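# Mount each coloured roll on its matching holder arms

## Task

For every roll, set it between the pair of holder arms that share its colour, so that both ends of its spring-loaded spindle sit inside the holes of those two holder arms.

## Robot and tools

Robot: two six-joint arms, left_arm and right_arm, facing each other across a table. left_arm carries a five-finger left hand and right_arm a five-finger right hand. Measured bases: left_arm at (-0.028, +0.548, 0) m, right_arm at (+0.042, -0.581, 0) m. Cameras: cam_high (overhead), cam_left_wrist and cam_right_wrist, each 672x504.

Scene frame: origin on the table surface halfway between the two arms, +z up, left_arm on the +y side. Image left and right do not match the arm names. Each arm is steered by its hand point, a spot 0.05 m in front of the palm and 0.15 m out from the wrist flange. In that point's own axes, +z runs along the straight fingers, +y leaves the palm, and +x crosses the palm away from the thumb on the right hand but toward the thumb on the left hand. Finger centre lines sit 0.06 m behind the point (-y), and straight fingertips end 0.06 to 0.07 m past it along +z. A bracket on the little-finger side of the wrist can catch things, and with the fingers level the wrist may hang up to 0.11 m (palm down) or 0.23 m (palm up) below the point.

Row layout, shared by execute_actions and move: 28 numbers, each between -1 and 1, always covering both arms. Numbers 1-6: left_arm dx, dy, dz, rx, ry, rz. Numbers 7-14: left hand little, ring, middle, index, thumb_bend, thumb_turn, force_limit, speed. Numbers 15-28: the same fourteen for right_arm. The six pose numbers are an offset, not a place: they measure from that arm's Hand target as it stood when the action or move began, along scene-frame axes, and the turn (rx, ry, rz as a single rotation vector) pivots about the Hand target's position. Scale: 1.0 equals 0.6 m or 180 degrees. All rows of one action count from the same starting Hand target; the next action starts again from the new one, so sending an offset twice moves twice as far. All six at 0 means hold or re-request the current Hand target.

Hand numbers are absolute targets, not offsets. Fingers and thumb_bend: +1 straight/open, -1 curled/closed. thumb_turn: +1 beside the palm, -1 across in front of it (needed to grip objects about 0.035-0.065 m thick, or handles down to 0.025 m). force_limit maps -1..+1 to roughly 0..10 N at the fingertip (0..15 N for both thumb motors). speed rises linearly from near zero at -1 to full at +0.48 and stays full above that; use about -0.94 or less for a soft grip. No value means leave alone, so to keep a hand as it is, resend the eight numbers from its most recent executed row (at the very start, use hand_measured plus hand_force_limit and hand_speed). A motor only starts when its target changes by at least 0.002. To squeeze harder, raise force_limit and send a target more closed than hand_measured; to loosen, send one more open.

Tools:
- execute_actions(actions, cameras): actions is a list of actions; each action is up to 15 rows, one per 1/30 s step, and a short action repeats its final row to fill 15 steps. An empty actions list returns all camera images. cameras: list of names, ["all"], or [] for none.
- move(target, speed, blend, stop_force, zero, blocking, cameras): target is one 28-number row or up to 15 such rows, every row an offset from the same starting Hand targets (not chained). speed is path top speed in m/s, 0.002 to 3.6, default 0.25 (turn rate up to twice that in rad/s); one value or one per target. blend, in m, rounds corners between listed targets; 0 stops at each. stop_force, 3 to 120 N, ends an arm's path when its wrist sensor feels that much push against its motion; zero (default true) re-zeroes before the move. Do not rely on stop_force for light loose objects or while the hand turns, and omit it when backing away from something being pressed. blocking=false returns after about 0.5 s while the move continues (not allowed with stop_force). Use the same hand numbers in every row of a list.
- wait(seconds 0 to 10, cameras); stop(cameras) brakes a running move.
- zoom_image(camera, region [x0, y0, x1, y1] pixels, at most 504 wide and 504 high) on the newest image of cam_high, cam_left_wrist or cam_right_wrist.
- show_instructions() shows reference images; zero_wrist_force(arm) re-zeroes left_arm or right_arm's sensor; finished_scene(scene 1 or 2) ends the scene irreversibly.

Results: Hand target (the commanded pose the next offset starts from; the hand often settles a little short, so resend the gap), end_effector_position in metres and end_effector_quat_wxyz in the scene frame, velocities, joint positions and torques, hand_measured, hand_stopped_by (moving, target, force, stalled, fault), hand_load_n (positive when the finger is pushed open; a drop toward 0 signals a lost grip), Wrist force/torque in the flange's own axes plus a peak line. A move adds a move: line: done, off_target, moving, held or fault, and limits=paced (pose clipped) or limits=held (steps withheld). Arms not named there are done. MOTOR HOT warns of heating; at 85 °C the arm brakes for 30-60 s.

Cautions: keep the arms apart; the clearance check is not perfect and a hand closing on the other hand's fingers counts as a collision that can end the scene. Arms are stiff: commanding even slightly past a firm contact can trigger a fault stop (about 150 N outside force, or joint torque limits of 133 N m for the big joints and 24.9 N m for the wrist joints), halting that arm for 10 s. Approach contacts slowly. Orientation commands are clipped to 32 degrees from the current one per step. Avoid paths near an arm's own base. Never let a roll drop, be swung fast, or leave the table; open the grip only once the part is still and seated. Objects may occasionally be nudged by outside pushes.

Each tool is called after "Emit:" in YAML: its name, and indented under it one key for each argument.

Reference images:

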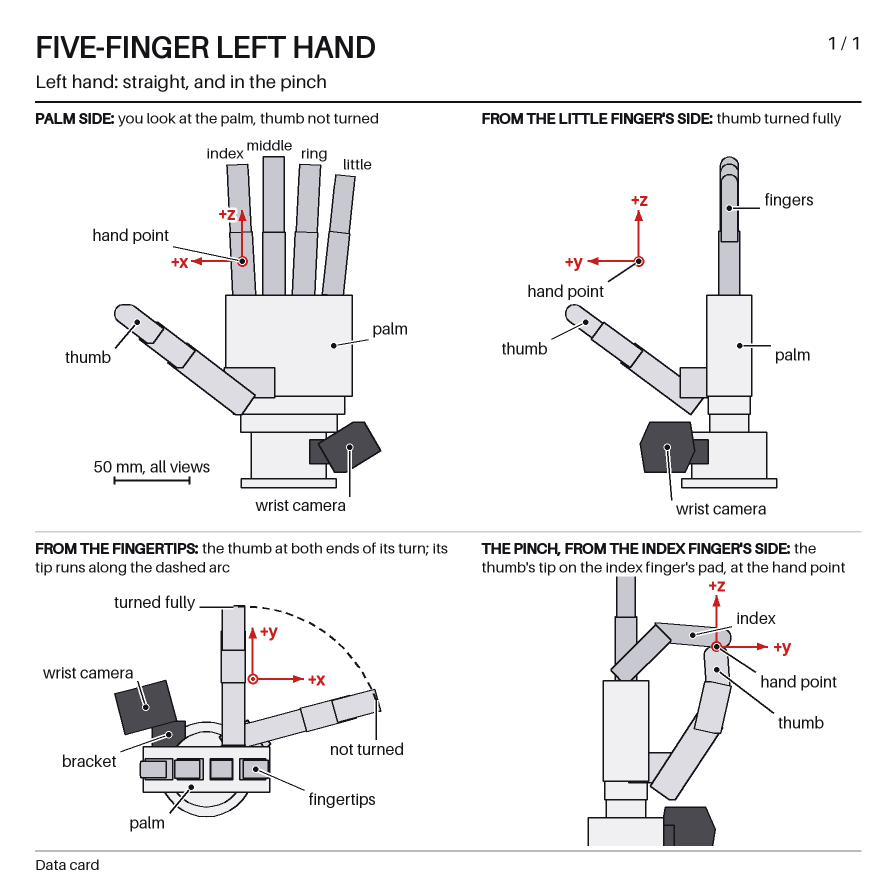

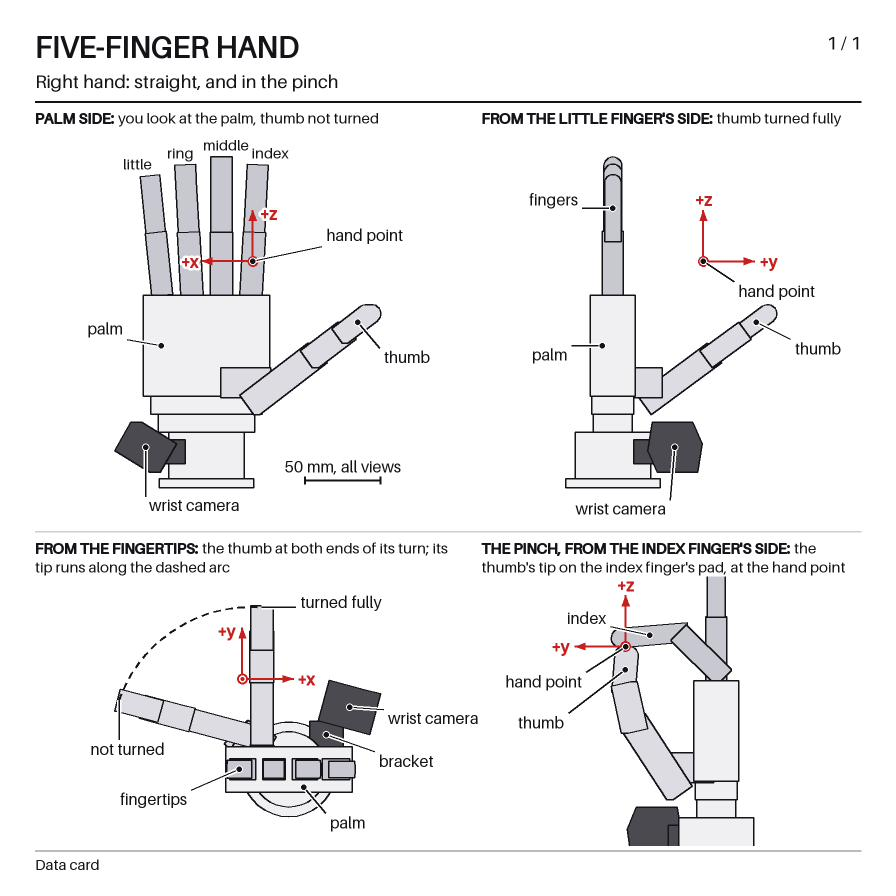

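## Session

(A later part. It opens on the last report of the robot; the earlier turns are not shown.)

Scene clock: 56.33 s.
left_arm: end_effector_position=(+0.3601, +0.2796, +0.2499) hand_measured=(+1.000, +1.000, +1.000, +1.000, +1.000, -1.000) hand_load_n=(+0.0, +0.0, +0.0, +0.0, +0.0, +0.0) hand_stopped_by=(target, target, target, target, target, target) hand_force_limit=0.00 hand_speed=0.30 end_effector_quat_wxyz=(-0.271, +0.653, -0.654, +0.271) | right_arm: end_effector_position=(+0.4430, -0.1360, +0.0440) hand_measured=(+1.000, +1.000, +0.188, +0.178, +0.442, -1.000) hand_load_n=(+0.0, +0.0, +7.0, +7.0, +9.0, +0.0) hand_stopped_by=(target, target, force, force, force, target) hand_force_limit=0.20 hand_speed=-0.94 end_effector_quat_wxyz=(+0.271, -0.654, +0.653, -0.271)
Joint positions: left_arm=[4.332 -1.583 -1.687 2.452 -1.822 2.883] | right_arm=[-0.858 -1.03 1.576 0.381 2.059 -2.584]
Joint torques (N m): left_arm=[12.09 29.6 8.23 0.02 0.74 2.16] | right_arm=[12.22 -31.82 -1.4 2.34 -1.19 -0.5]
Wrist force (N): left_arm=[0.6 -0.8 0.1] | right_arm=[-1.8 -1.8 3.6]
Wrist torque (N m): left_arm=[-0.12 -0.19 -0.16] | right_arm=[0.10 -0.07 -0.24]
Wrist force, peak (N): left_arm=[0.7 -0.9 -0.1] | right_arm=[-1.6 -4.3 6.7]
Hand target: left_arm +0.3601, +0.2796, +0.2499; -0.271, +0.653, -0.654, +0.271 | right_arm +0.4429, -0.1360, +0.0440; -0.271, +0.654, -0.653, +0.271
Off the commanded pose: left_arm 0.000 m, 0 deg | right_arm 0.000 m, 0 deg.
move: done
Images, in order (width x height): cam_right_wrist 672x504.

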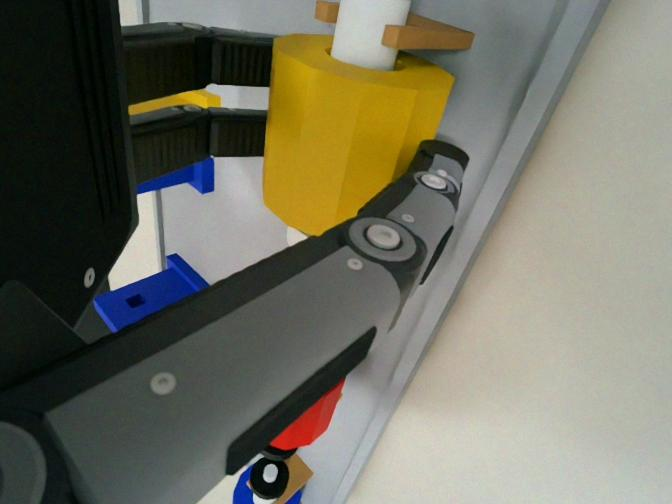

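Emit:
move:
  target: [0,0,0,0,0,0,1,1,1,1,1,-1,0,0.3,0,0,0.1,0,0,0,1,1,-0.5,-0.5,-0.4,-1,0.2,-0.94]
  speed: 0.06
  cameras: ["all"]

Emit:
zoom_image:
  camera: "cam_right_wrist"
  region: [200, 0, 500, 250]

Emit:
zoom_image:
  camera: "cam_high"
  region: [180, 230, 380, 430]

Scene clock: 58.00 s.
left_arm: end_effector_position=(+0.3601, +0.2796, +0.2499) hand_measured=(+1.000, +1.000, +1.000, +1.000, +1.000, -1.000) hand_load_n=(+0.0, +0.0, +0.0, -0.5, +0.0, +0.0) hand_stopped_by=(target, target, target, target, target, target) hand_force_limit=0.00 hand_speed=0.30 end_effector_quat_wxyz=(-0.271, +0.653, -0.654, +0.271) | right_arm: end_effector_position=(+0.4429, -0.1360, +0.1039) hand_measured=(+1.000, +1.000, +0.188, +0.178, +0.444, -1.000) hand_load_n=(+0.0, +0.0, +5.0, +5.5, +9.5, +0.0) hand_stopped_by=(target, target, force, force, force, target) hand_force_limit=0.20 hand_speed=-0.94 end_effector_quat_wxyz=(+0.271, -0.654, +0.653, -0.271)
Joint positions: left_arm=[4.332 -1.583 -1.687 2.452 -1.822 2.883] | right_arm=[-0.858 -1.095 1.508 0.515 2.059 -2.584]
Joint torques (N m): left_arm=[13.73 30.39 7.66 0.03 0.91 2.07] | right_arm=[3.23 -43.25 -31.82 2.38 -0.39 0.97]
Wrist force (N): left_arm=[0.7 -0.8 -0.1] | right_arm=[0.0 1.5 -0.1]
Wrist torque (N m): left_arm=[-0.11 -0.20 -0.16] | right_arm=[0.21 -0.03 -0.16]
Wrist force, peak (N): left_arm=[0.6 -1.0 -0.1] | right_arm=[-2.4 -5.2 14.0]
Hand target: left_arm +0.3601, +0.2796, +0.2499; -0.271, +0.653, -0.654, +0.271 | right_arm +0.4429, -0.1360, +0.1040; -0.271, +0.654, -0.653, +0.271
Off the commanded pose: left_arm 0.000 m, 0 deg | right_arm 0.000 m, 0 deg.
move: done

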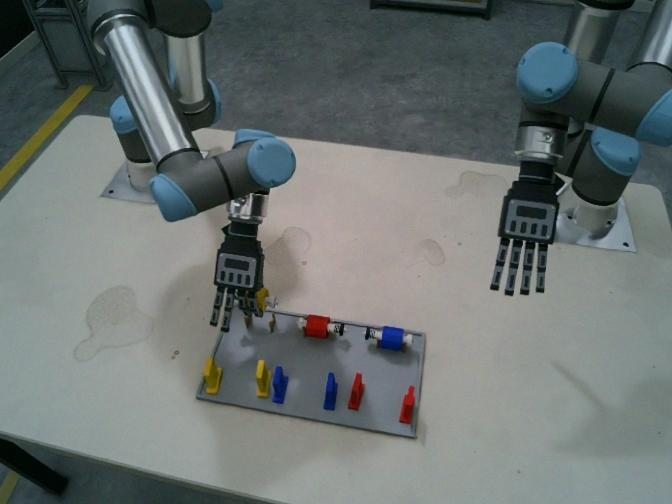

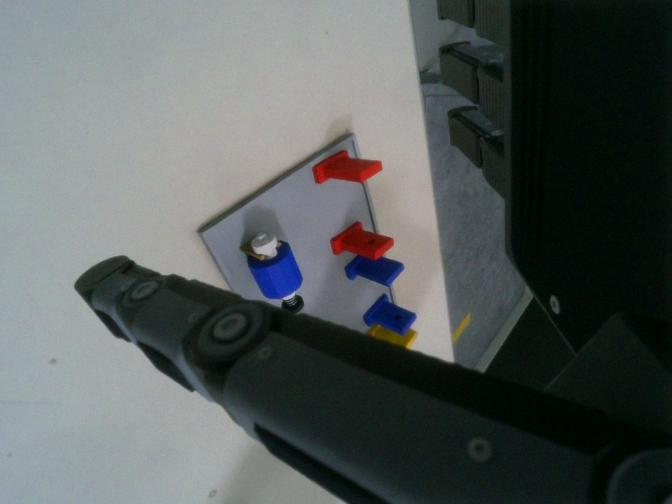

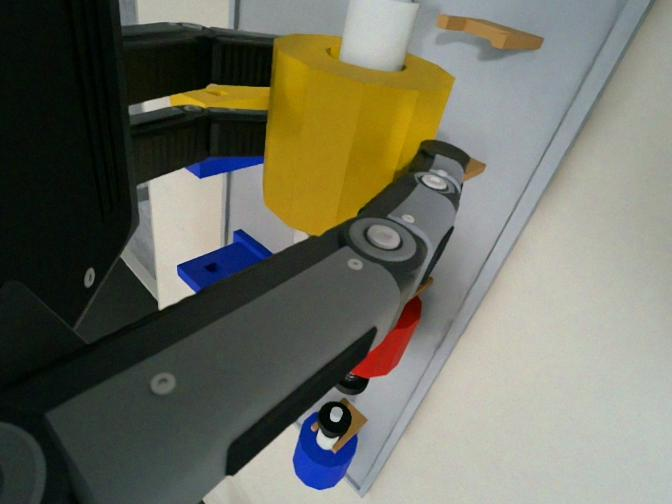

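Scaled by 1.680 from the camera's 672x504 image, which has a finer 960x720 frame.

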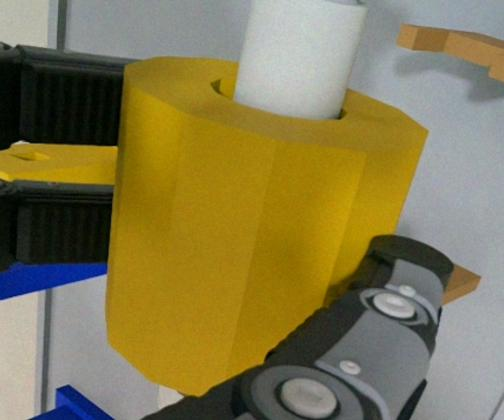

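Scaled by 2.520 from the camera's 672x504 image, which has a finer 960x720 frame.

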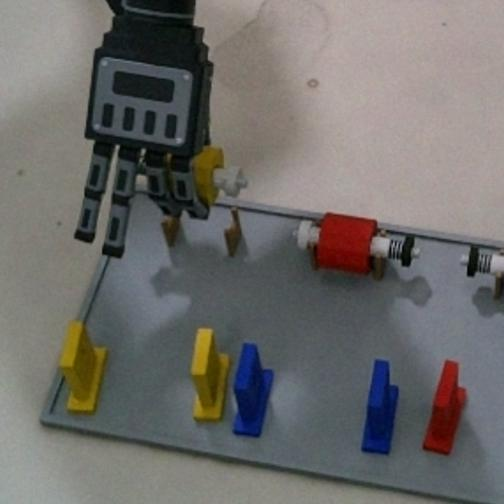

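Emit:
zoom_image:
  camera: "cam_right_wrist"
  region: [310, 0, 460, 120]

Emit:
zoom_image:
  camera: "cam_high"
  region: [210, 270, 310, 350]

Scaled by 3.360 from the camera's 672x504 image, which has a finer 960x720 frame.

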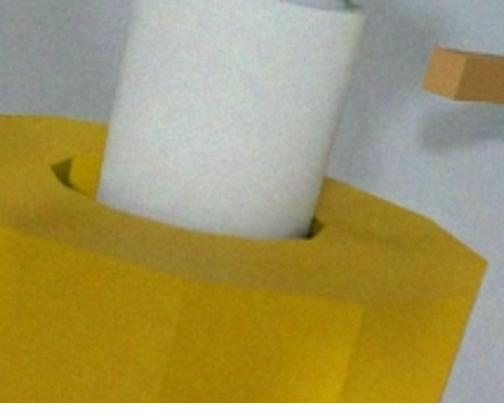

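Scaled by 5.040 from the camera's 672x504 image, which has a finer 960x720 frame.

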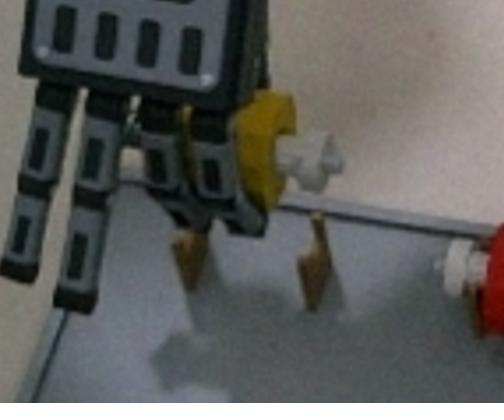

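Emit:
move:
  target: [0,-0.2333,-0.05,0,0,0,1,1,1,1,1,1,0,0.3,0,0,0,0,0,0,1,1,-0.5,-0.5,-0.4,-1,0.2,-0.94]
  speed: 0.2
  cameras: ["cam_left_wrist"]

Emit:
zoom_image:
  camera: "cam_left_wrist"
  region: [200, 150, 500, 400]

Scene clock: 64.60 s.
left_arm: end_effector_position=(+0.3601, +0.1396, +0.2199) hand_measured=(+1.000, +1.000, +1.000, +1.000, +1.000, +1.000) hand_load_n=(+0.0, +0.0, +0.0, +0.0, +0.0, -0.5) hand_stopped_by=(target, target, target, target, target, target) hand_force_limit=0.00 hand_speed=0.30 end_effector_quat_wxyz=(-0.271, +0.653, -0.654, +0.271) | right_arm: end_effector_position=(+0.4429, -0.1360, +0.1040) hand_measured=(+1.000, +1.000, +0.188, +0.178, +0.444, -1.000) hand_load_n=(+0.0, +0.0, +5.0, +5.5, +9.5, +0.0) hand_stopped_by=(target, target, force, force, force, target) hand_force_limit=0.20 hand_speed=-0.94 end_effector_quat_wxyz=(+0.271, -0.654, +0.653, -0.271)
Joint positions: left_arm=[4.01 -1.876 -1.439 2.404 -2.033 2.622] | right_arm=[-0.858 -1.095 1.508 0.515 2.059 -2.584]
Joint torques (N m): left_arm=[-11.61 21.92 31.8 -2.9 -2.04 -2.47] | right_arm=[-5.91 -42.83 -32.78 2.62 2.73 1.2]
Wrist force (N): left_arm=[0.6 -0.5 -0.3] | right_arm=[0.2 1.1 0.3]
Wrist torque (N m): left_arm=[0.02 -0.16 -0.03] | right_arm=[0.12 -0.07 -0.17]
Wrist force, peak (N): left_arm=[1.5 -0.4 0.0] | right_arm=[0.1 1.5 0.4]
Hand target: left_arm +0.3601, +0.1396, +0.2199; -0.271, +0.653, -0.654, +0.271 | right_arm +0.4429, -0.1360, +0.1040; -0.271, +0.654, -0.653, +0.271
Off the commanded pose: left_arm 0.000 m, 0 deg | right_arm 0.000 m, 0 deg.
move: done
Images, in order (width x height): cam_left_wrist 672x504.

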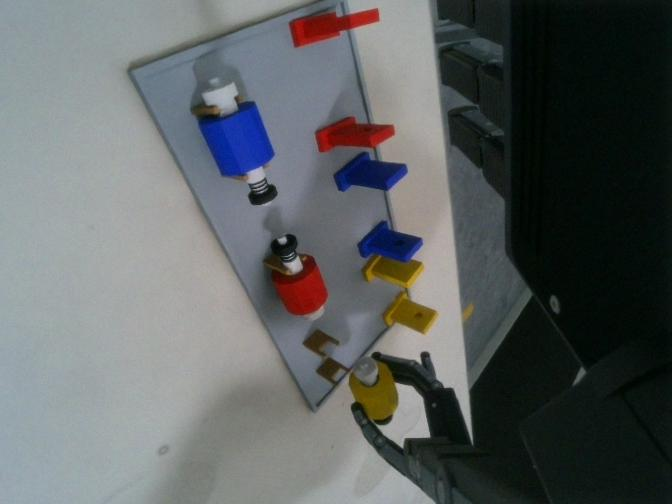

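Scaled by 1.680 from the camera's 672x504 image, which has a finer 960x720 frame.

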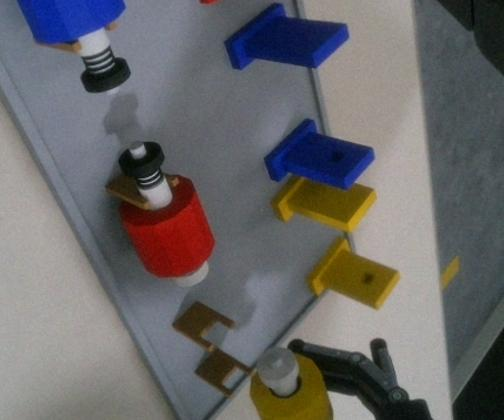

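Emit:
zoom_image:
  camera: "cam_left_wrist"
  region: [320, 330, 480, 450]

Emit:
zoom_image:
  camera: "cam_left_wrist"
  region: [180, 60, 330, 220]

Emit:
zoom_image:
  camera: "cam_left_wrist"
  region: [300, 100, 460, 340]

Scaled by 3.150 from the camera's 672x504 image, which has a finer 960x720 frame.

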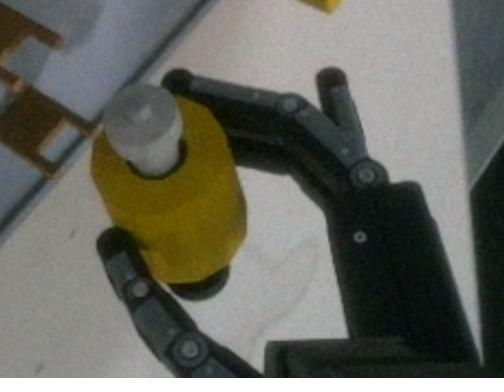

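Scaled by 3.150 from the camera's 672x504 image, which has a finer 960x720 frame.

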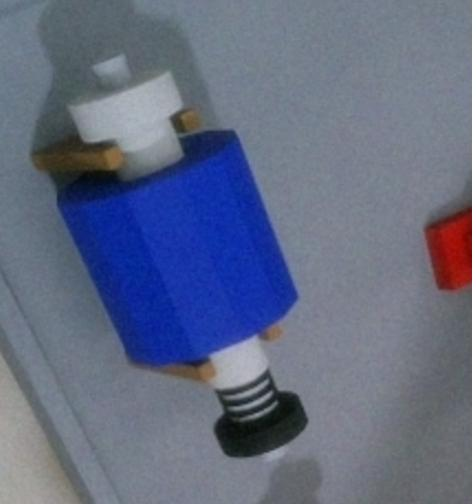

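Scaled by 2.100 from the camera's 672x504 image, which has a finer 960x720 frame.

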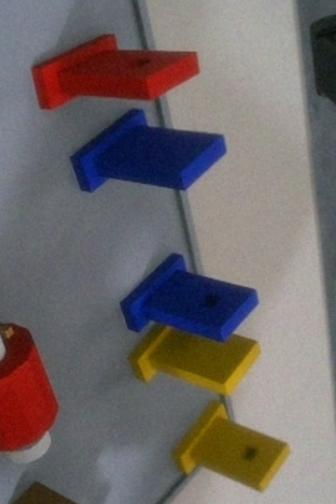

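Emit:
move:
  target: [0,0,0,0,0,0,1,1,1,1,1,1,0,0.3,0,0,0,0,0,0,1,0.2,-0.5,-0.5,-0.4,-1,-0.4,-0.6]
  speed: 0.2
  cameras: ["cam_right_wrist", "cam_left_wrist"]

Emit:
zoom_image:
  camera: "cam_right_wrist"
  region: [250, 0, 500, 160]

Emit:
zoom_image:
  camera: "cam_left_wrist"
  region: [320, 330, 480, 450]

Scene clock: 66.97 s.
left_arm: end_effector_position=(+0.3601, +0.1396, +0.2199) hand_measured=(+1.000, +1.000, +1.000, +1.000, +1.000, +1.000) hand_load_n=(+0.0, +0.0, +0.0, +0.0, +0.0, -0.5) hand_stopped_by=(target, target, target, target, target, target) hand_force_limit=0.00 hand_speed=0.30 end_effector_quat_wxyz=(-0.271, +0.653, -0.654, +0.271) | right_arm: end_effector_position=(+0.4429, -0.1360, +0.1040) hand_measured=(+1.000, +0.200, +0.188, +0.178, +0.444, -1.000) hand_load_n=(+0.0, +0.0, +5.0, +5.5, +9.5, -0.5) hand_stopped_by=(target, target, force, force, force, target) hand_force_limit=-0.40 hand_speed=-0.60 end_effector_quat_wxyz=(+0.271, -0.654, +0.653, -0.271)
Joint positions: left_arm=[4.009 -1.876 -1.438 2.404 -2.033 2.621] | right_arm=[-0.858 -1.095 1.508 0.515 2.059 -2.584]
Joint torques (N m): left_arm=[-13.09 21.18 31.17 -2.98 -2.12 -2.46] | right_arm=[-5.81 -40.45 -32.27 1.96 2.69 1.23]
Wrist force (N): left_arm=[0.8 -0.4 -0.3] | right_arm=[0.0 1.3 0.2]
Wrist torque (N m): left_arm=[0.03 -0.19 -0.02] | right_arm=[0.17 -0.03 -0.17]
Wrist force, peak (N): left_arm=[0.7 -0.8 -0.3] | right_arm=[0.4 1.6 0.0]
Hand target: left_arm +0.3601, +0.1396, +0.2199; -0.271, +0.653, -0.654, +0.271 | right_arm +0.4429, -0.1360, +0.1040; -0.271, +0.654, -0.653, +0.271
Off the commanded pose: left_arm 0.000 m, 0 deg | right_arm 0.000 m, 0 deg.
move: done
Images, in order (width x height): cam_left_wrist 672x504, cam_right_wrist 672x504.

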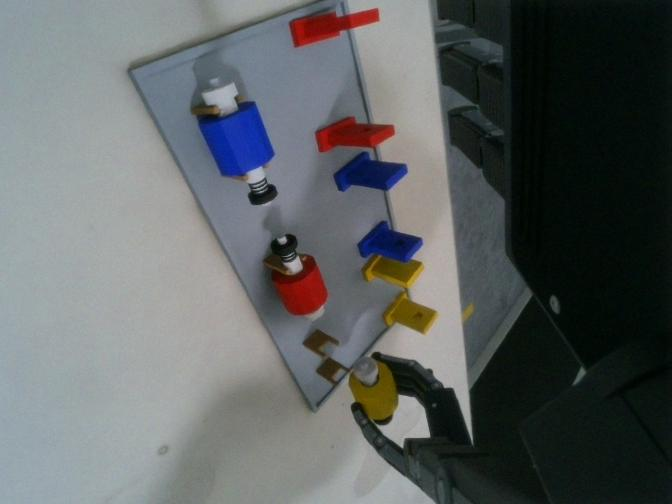

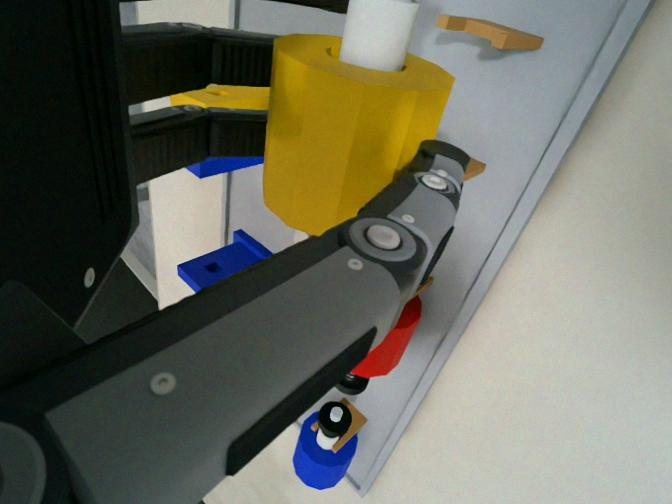

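Scaled by 2.016 from the camera's 672x504 image, which has a finer 960x720 frame.

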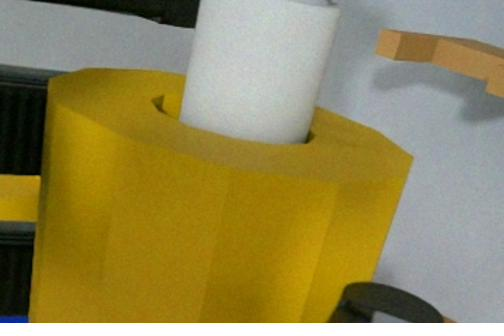

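Scaled by 3.150 from the camera's 672x504 image, which has a finer 960x720 frame.

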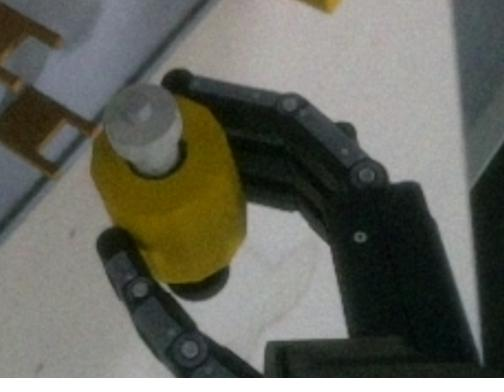

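Emit:
move:
  target: [0,0,0,0,0,0,1,1,1,1,1,1,0,0.3,-0.0667,-0.1,0.2333,0.25,0,0,1,0.2,-0.5,-0.5,-0.4,-1,-0.4,-0.6]
  speed: 0.2
  cameras: ["all"]

Emit:
zoom_image:
  camera: "cam_right_wrist"
  region: [250, 0, 500, 160]

Emit:
zoom_image:
  camera: "cam_high"
  region: [150, 180, 310, 320]

Scene clock: 70.40 s.
left_arm: end_effector_position=(+0.3601, +0.1396, +0.2199) hand_measured=(+1.000, +1.000, +1.000, +1.000, +1.000, +1.000) hand_load_n=(+0.0, +0.0, +0.0, -0.5, +0.0, +0.0) hand_stopped_by=(target, target, target, target, target, target) hand_force_limit=0.00 hand_speed=0.30 end_effector_quat_wxyz=(-0.271, +0.653, -0.654, +0.271) | right_arm: end_effector_position=(+0.4029, -0.1960, +0.2440) hand_measured=(+1.000, +0.200, +0.188, +0.178, +0.444, -1.000) hand_load_n=(+0.0, +0.0, +5.0, +6.0, +9.5, -0.5) hand_stopped_by=(target, target, force, force, force, target) hand_force_limit=-0.40 hand_speed=-0.60 end_effector_quat_wxyz=(+0.500, -0.500, +0.707, -0.001)
Joint positions: left_arm=[4.009 -1.876 -1.438 2.404 -2.033 2.621] | right_arm=[-1.288 -1.673 1.991 0.228 1.294 -2.353]
Joint torques (N m): left_arm=[-13.33 20.82 31.85 -2.88 -1.98 -2.3] | right_arm=[-8.4 -22.36 -6.41 -1.35 -2.52 1.34]
Wrist force (N): left_arm=[0.6 -0.4 -0.3] | right_arm=[-0.4 0.7 -0.1]
Wrist torque (N m): left_arm=[0.03 -0.17 -0.03] | right_arm=[0.08 -0.05 -0.30]
Wrist force, peak (N): left_arm=[0.9 -0.5 -0.4] | right_arm=[-0.6 1.6 0.7]
Hand target: left_arm +0.3601, +0.1396, +0.2199; -0.271, +0.653, -0.654, +0.271 | right_arm +0.4029, -0.1960, +0.2440; +0.500, -0.500, +0.707, -0.001
Off the commanded pose: left_arm 0.000 m, 0 deg | right_arm 0.000 m, 0 deg.
move: done

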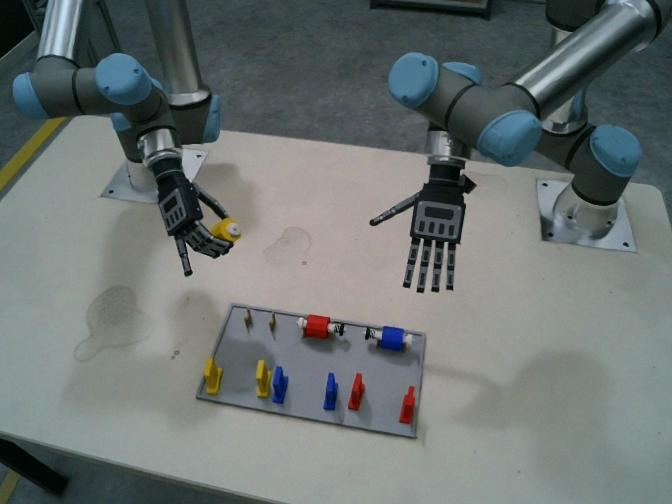

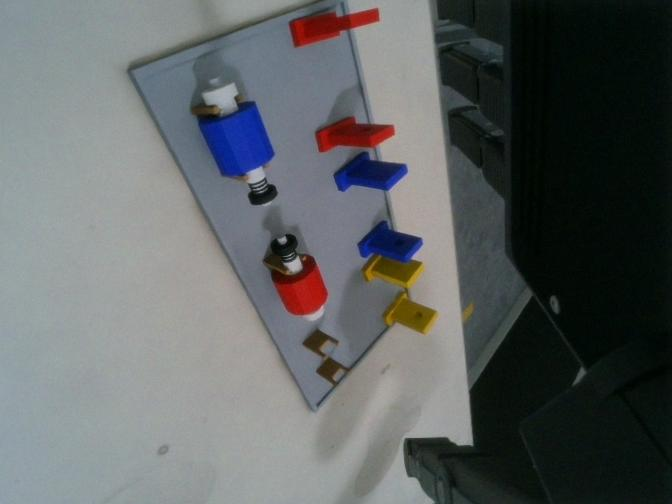

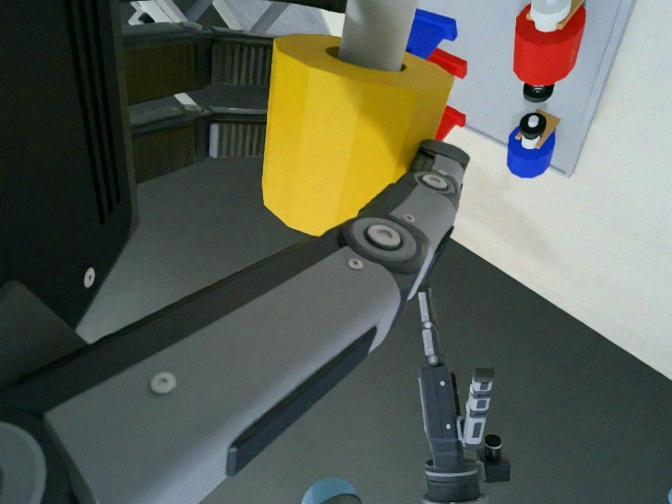

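Scaled by 2.016 from the camera's 672x504 image, which has a finer 960x720 frame.

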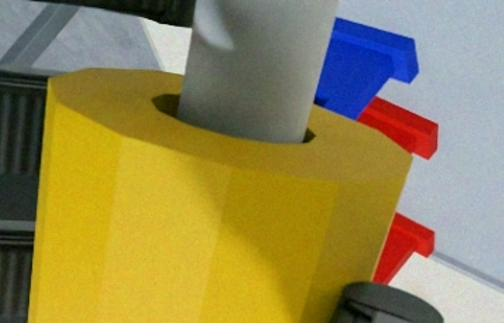

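Scaled by 3.150 from the camera's 672x504 image, which has a finer 960x720 frame.

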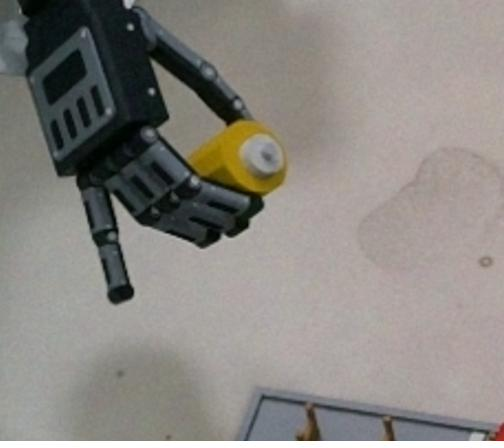

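Emit:
move:
  target: [0,0,0,0,0,0,1,1,1,1,1,1,0,0.3,0,0,0,0,0,0,1,-0.6,-0.5,-0.5,-0.4,-1,-0.2,-0.92]
  speed: 0.2
  cameras: ["cam_right_wrist", "cam_high"]

Emit:
zoom_image:
  camera: "cam_right_wrist"
  region: [250, 0, 500, 160]

Emit:
zoom_image:
  camera: "cam_high"
  region: [150, 180, 310, 320]

Scene clock: 72.13 s.
left_arm: end_effector_position=(+0.3601, +0.1396, +0.2199) hand_measured=(+1.000, +1.000, +1.000, +1.000, +1.000, +1.000) hand_load_n=(+0.0, +0.0, +0.0, +0.0, +0.0, +0.0) hand_stopped_by=(target, target, target, target, target, target) hand_force_limit=0.00 hand_speed=0.30 end_effector_quat_wxyz=(-0.271, +0.653, -0.654, +0.271) | right_arm: end_effector_position=(+0.4029, -0.1960, +0.2440) hand_measured=(+1.000, -0.066, +0.188, +0.178, +0.444, -1.000) hand_load_n=(+0.0, +5.0, +1.0, +5.0, +11.5, +1.5) hand_stopped_by=(target, force, force, force, force, target) hand_force_limit=-0.20 hand_speed=-0.92 end_effector_quat_wxyz=(+0.500, -0.500, +0.707, -0.001)
Joint positions: left_arm=[4.009 -1.876 -1.438 2.404 -2.033 2.621] | right_arm=[-1.288 -1.673 1.991 0.228 1.294 -2.353]
Joint torques (N m): left_arm=[-13.37 20.78 32.51 -2.83 -2.2 -2.67] | right_arm=[-8.98 -22.23 -6.55 -1.66 -2.66 1.44]
Wrist force (N): left_arm=[0.5 -0.6 -0.2] | right_arm=[-0.1 0.6 -0.1]
Wrist torque (N m): left_arm=[0.00 -0.15 -0.03] | right_arm=[0.07 -0.11 -0.28]
Wrist force, peak (N): left_arm=[0.9 -0.6 -0.5] | right_arm=[-0.7 0.9 0.0]
Hand target: left_arm +0.3601, +0.1396, +0.2199; -0.271, +0.653, -0.654, +0.271 | right_arm +0.4029, -0.1960, +0.2440; +0.500, -0.500, +0.707, -0.001
Off the commanded pose: left_arm 0.000 m, 0 deg | right_arm 0.000 m, 0 deg.
move: done
Images, in order (width x height): cam_high 672x504, cam_right_wrist 672x504.

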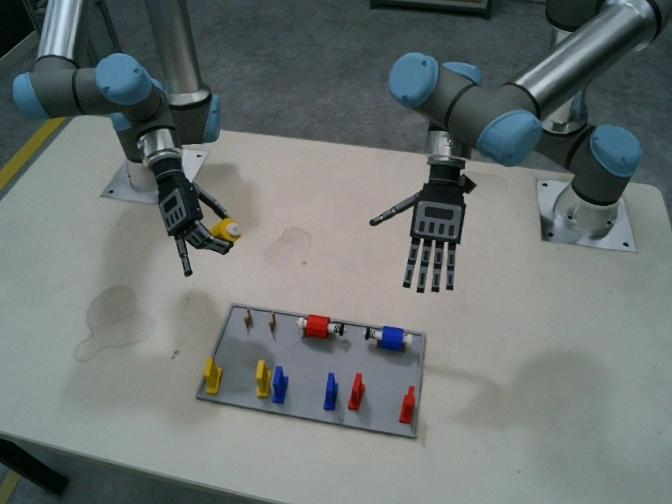

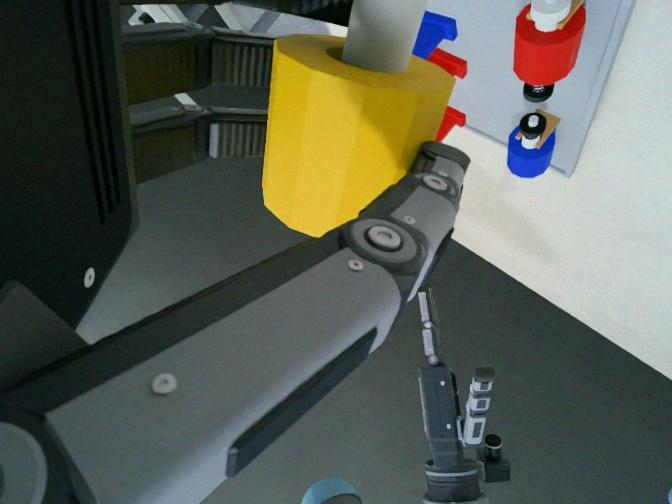

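Scaled by 2.016 from the camera's 672x504 image, which has a finer 960x720 frame.

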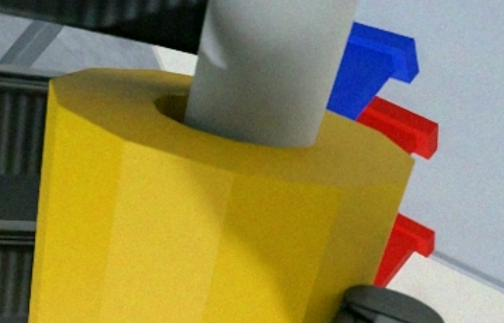

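Scaled by 3.150 from the camera's 672x504 image, which has a finer 960x720 frame.

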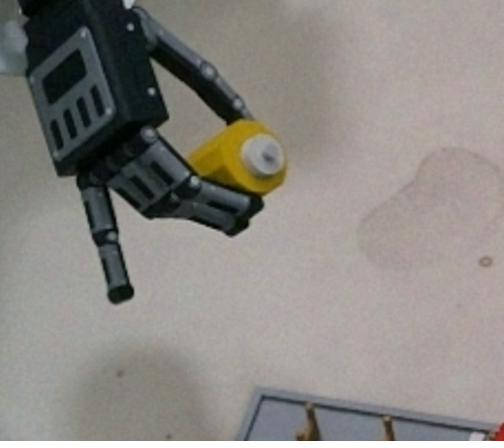

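Emit:
move:
  target: [0,0,0,0,0,0,1,1,1,1,1,1,0,0.3,0.2833,0.0917,-0.1733,-0.25,0,0,1,-0.6,-0.5,-0.5,-0.4,-1,-0.2,-0.92]
  speed: 0.15
  cameras: ["all"]

Emit:
zoom_image:
  camera: "cam_high"
  region: [180, 280, 310, 420]

Emit:
zoom_image:
  camera: "cam_left_wrist"
  region: [330, 180, 530, 360]

Emit:
zoom_image:
  camera: "cam_right_wrist"
  region: [150, 0, 450, 250]

Scene clock: 77.97 s.
left_arm: end_effector_position=(+0.3601, +0.1396, +0.2199) hand_measured=(+1.000, +1.000, +1.000, +1.000, +1.000, +1.000) hand_load_n=(+0.0, +0.0, +0.0, +0.0, +0.0, +0.0) hand_stopped_by=(target, target, target, target, target, target) hand_force_limit=0.00 hand_speed=0.30 end_effector_quat_wxyz=(-0.271, +0.653, -0.654, +0.271) | right_arm: end_effector_position=(+0.5729, -0.1410, +0.1400) hand_measured=(+1.000, -0.066, +0.188, +0.178, +0.444, -1.000) hand_load_n=(+0.0, +5.0, +1.5, +5.5, +11.5, +2.0) hand_stopped_by=(target, force, force, force, force, target) hand_force_limit=-0.20 hand_speed=-0.92 end_effector_quat_wxyz=(+0.271, -0.654, +0.653, -0.271)
Joint positions: left_arm=[4.009 -1.876 -1.438 2.404 -2.033 2.621] | right_arm=[-1.017 -0.95 1.167 0.652 1.959 -2.722]
Joint torques (N m): left_arm=[-13.03 20.37 31.04 -2.71 -1.9 -2.49] | right_arm=[11.31 -33 -36.44 2.44 2.8 -1.62]
Wrist force (N): left_arm=[0.7 -0.7 -0.3] | right_arm=[0.2 1.3 0.2]
Wrist torque (N m): left_arm=[0.00 -0.18 -0.02] | right_arm=[0.18 -0.03 -0.02]
Wrist force, peak (N): left_arm=[0.9 -0.5 -0.5] | right_arm=[0.1 1.6 0.1]
Hand target: left_arm +0.3601, +0.1396, +0.2199; -0.271, +0.653, -0.654, +0.271 | right_arm +0.5729, -0.1410, +0.1400; -0.271, +0.654, -0.653, +0.271
Off the commanded pose: left_arm 0.000 m, 0 deg | right_arm 0.000 m, 0 deg.
move: done

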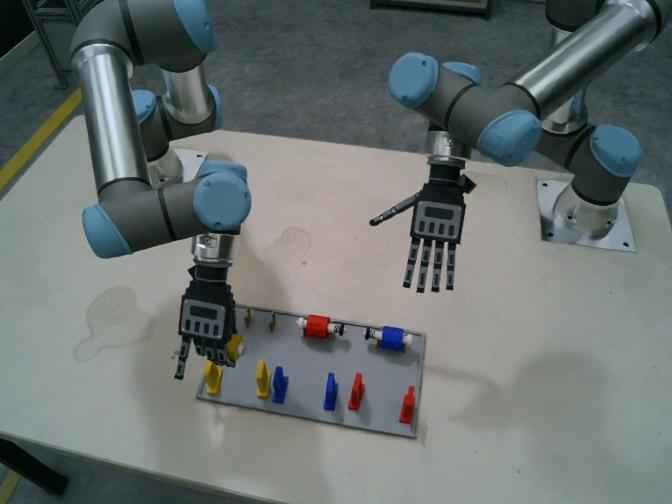

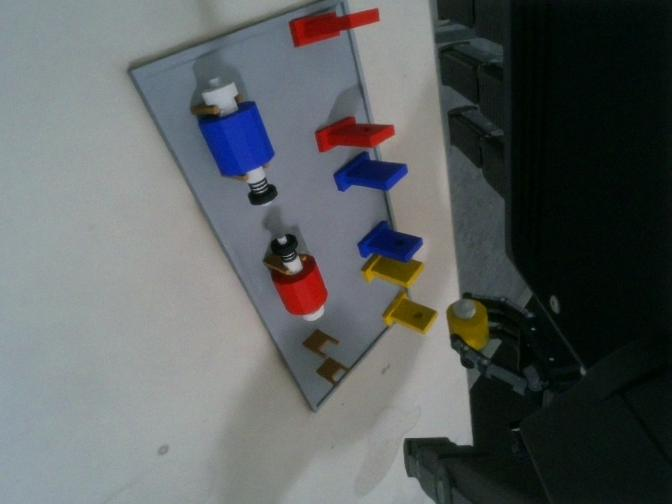

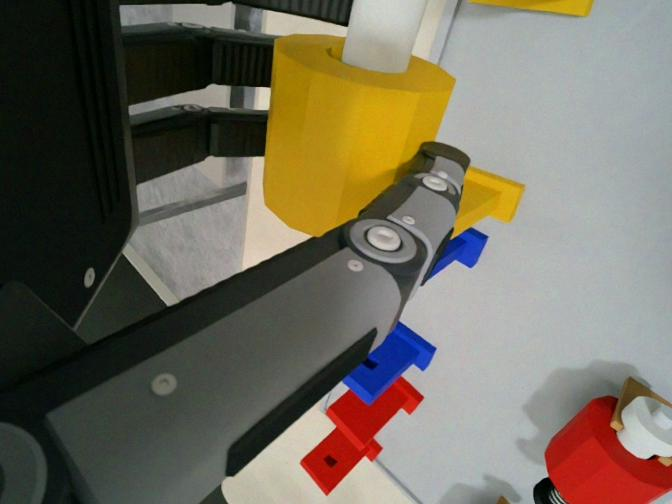

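Scaled by 3.600 from the camera's 672x504 image, which has a finer 960x720 frame.

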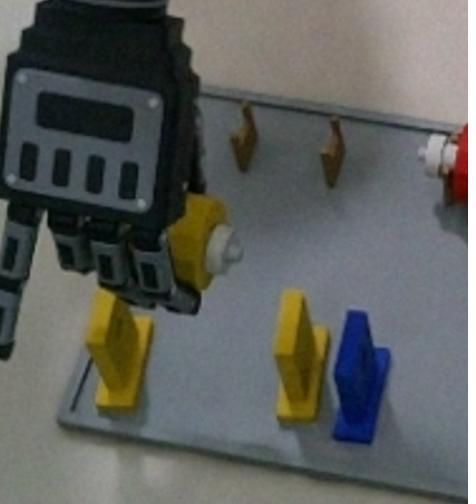

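Scaled by 2.520 from the camera's 672x504 image, which has a finer 960x720 frame.

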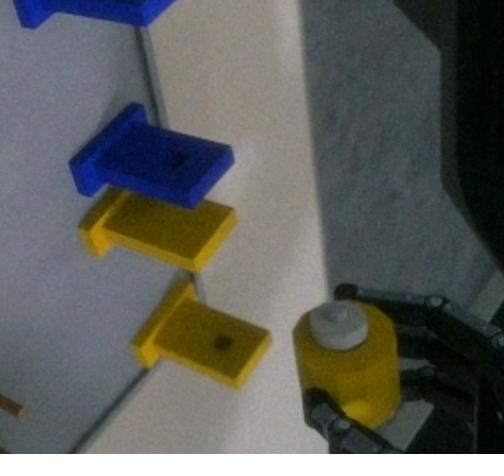

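Scaled by 1.680 from the camera's 672x504 image, which has a finer 960x720 frame.

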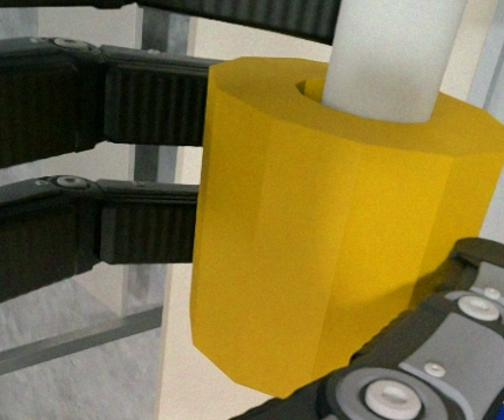

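Emit:
move:
  target: [0,0,0,0,0,0,1,1,1,1,1,1,0,0.3,0,0,0,0,0,0,1,-0.65,-0.55,-0.55,-0.4,-1,0.5,-0.94]
  speed: 0.2
  cameras: ["cam_right_wrist"]

Emit:
zoom_image:
  camera: "cam_right_wrist"
  region: [150, 0, 450, 250]

Scene clock: 81.50 s.
left_arm: end_effector_position=(+0.3601, +0.1396, +0.2199) hand_measured=(+1.000, +1.000, +1.000, +1.000, +1.000, +1.000) hand_load_n=(+0.0, +0.0, -0.5, +0.0, +0.0, -0.5) hand_stopped_by=(target, target, target, target, target, target) hand_force_limit=0.00 hand_speed=0.30 end_effector_quat_wxyz=(-0.271, +0.653, -0.654, +0.271) | right_arm: end_effector_position=(+0.5729, -0.1410, +0.1400) hand_measured=(+1.000, -0.098, +0.150, +0.158, +0.446, -1.000) hand_load_n=(+0.0, +6.5, +9.5, +5.5, +21.5, +4.0) hand_stopped_by=(target, force, force, force, force, target) hand_force_limit=0.50 hand_speed=-0.94 end_effector_quat_wxyz=(+0.271, -0.654, +0.653, -0.271)
Joint positions: left_arm=[4.009 -1.876 -1.438 2.404 -2.033 2.621] | right_arm=[-1.017 -0.95 1.167 0.652 1.959 -2.722]
Joint torques (N m): left_arm=[-13.38 20.36 31.46 -2.57 -1.78 -2.36] | right_arm=[10.69 -33.19 -34.16 2.25 2.81 -1.33]
Wrist force (N): left_arm=[0.3 -0.5 -0.2] | right_arm=[0.0 1.3 0.2]
Wrist torque (N m): left_arm=[0.01 -0.12 -0.05] | right_arm=[0.19 0.00 -0.04]
Wrist force, peak (N): left_arm=[0.8 -0.6 -0.5] | right_arm=[0.2 1.6 0.5]
Hand target: left_arm +0.3601, +0.1396, +0.2199; -0.271, +0.653, -0.654, +0.271 | right_arm +0.5729, -0.1410, +0.1400; -0.271, +0.654, -0.653, +0.271
Off the commanded pose: left_arm 0.000 m, 0 deg | right_arm 0.000 m, 0 deg.
move: done
Images, in order (width x height): cam_right_wrist 672x504.

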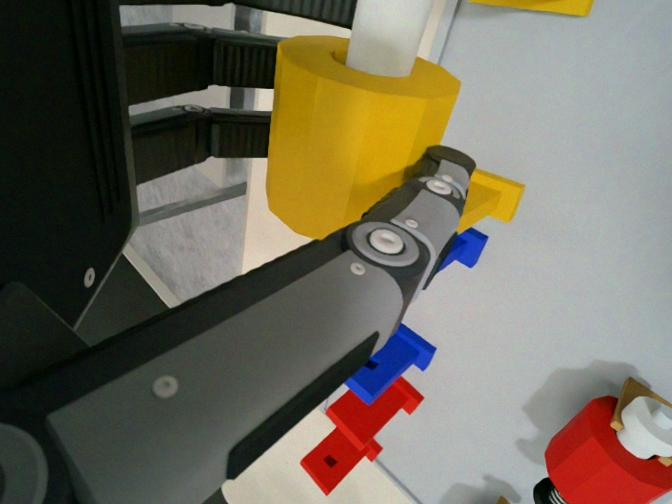

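Scaled by 1.680 from the camera's 672x504 image, which has a finer 960x720 frame.

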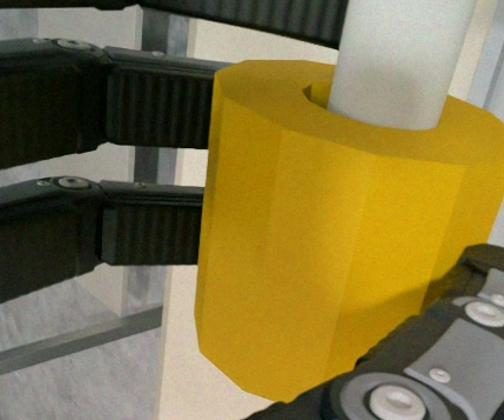

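Emit:
move:
  target: [0,0,0,0,0,0,1,1,1,1,1,1,0,0.3,-0.0065,0.045,-0.0417,0.1111,0,0,1,-0.65,-0.55,-0.55,-0.4,-1,0.5,-0.94]
  speed: 0.12
  cameras: ["all"]

Emit:
zoom_image:
  camera: "cam_high"
  region: [170, 300, 300, 420]

Emit:
zoom_image:
  camera: "cam_left_wrist"
  region: [360, 240, 520, 400]

Emit:
zoom_image:
  camera: "cam_right_wrist"
  region: [250, 0, 550, 250]

Scene clock: 86.07 s.
left_arm: end_effector_position=(+0.3601, +0.1396, +0.2199) hand_measured=(+1.000, +1.000, +1.000, +1.000, +1.000, +1.000) hand_load_n=(+0.0, +0.0, -0.5, +0.0, +0.0, -0.5) hand_stopped_by=(target, target, target, target, target, target) hand_force_limit=0.00 hand_speed=0.30 end_effector_quat_wxyz=(-0.271, +0.653, -0.654, +0.271) | right_arm: end_effector_position=(+0.5690, -0.1140, +0.1150) hand_measured=(+1.000, -0.098, +0.150, +0.158, +0.446, -1.000) hand_load_n=(+0.0, +7.0, +10.0, +6.0, +21.0, +4.5) hand_stopped_by=(target, force, force, force, force, target) hand_force_limit=0.50 hand_speed=-0.94 end_effector_quat_wxyz=(+0.380, -0.597, +0.690, -0.154)
Joint positions: left_arm=[4.009 -1.876 -1.438 2.404 -2.033 2.621] | right_arm=[-1.088 -1.029 1.4 0.363 1.694 -2.558]
Joint torques (N m): left_arm=[-13.91 21.24 30.62 -2.59 -1.91 -2.43] | right_arm=[-9.71 -46.39 -5.09 -1.07 -2.16 1.67]
Wrist force (N): left_arm=[0.5 -0.5 -0.2] | right_arm=[0.0 1.2 0.3]
Wrist torque (N m): left_arm=[0.02 -0.15 -0.04] | right_arm=[0.17 -0.07 -0.20]
Wrist force, peak (N): left_arm=[0.8 -0.8 0.0] | right_arm=[0.2 1.8 0.5]
Hand target: left_arm +0.3601, +0.1396, +0.2199; -0.271, +0.653, -0.654, +0.271 | right_arm +0.5690, -0.1140, +0.1150; +0.380, -0.597, +0.690, -0.154
Off the commanded pose: left_arm 0.000 m, 0 deg | right_arm 0.000 m, 0 deg.
move: done

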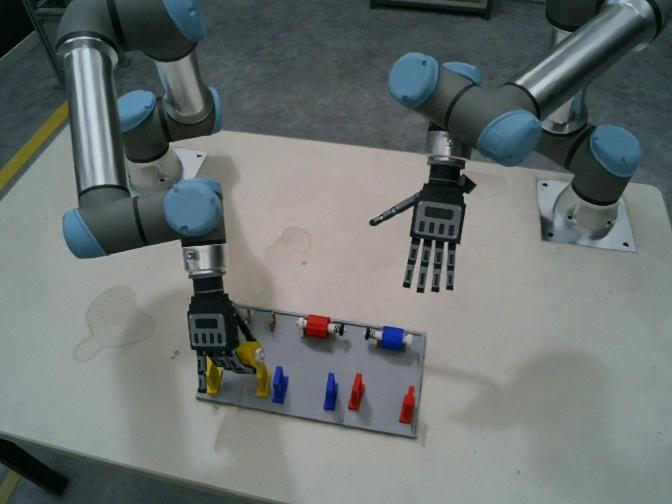

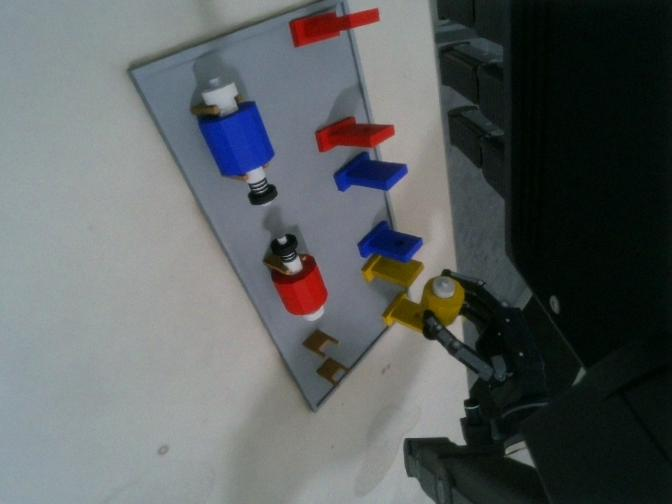

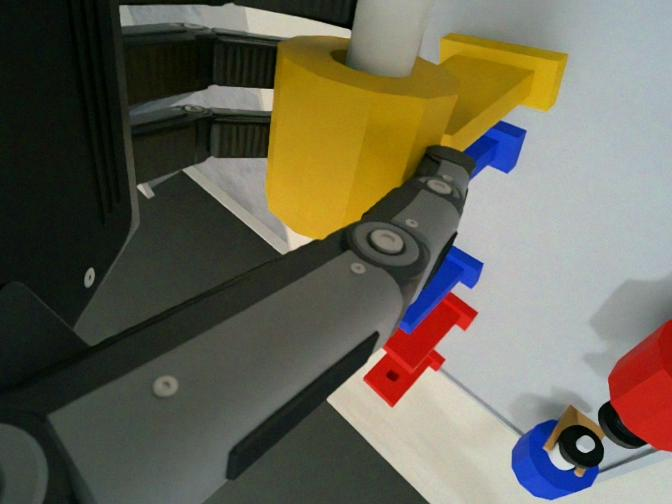

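Scaled by 3.877 from the camera's 672x504 image, which has a finer 960x720 frame.

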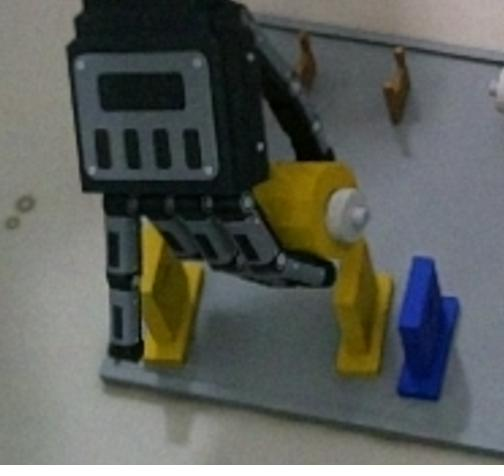

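Scaled by 3.150 from the camera's 672x504 image, which has a finer 960x720 frame.

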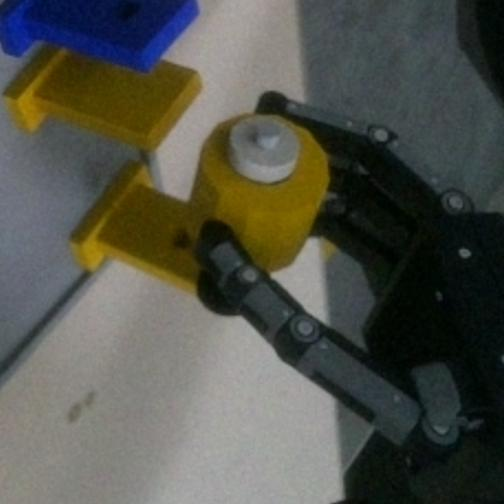

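Scaled by 1.680 from the camera's 672x504 image, which has a finer 960x720 frame.

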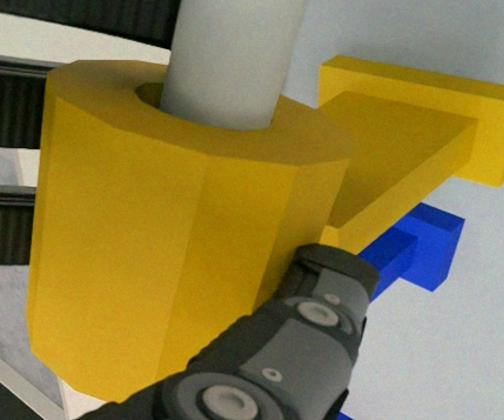

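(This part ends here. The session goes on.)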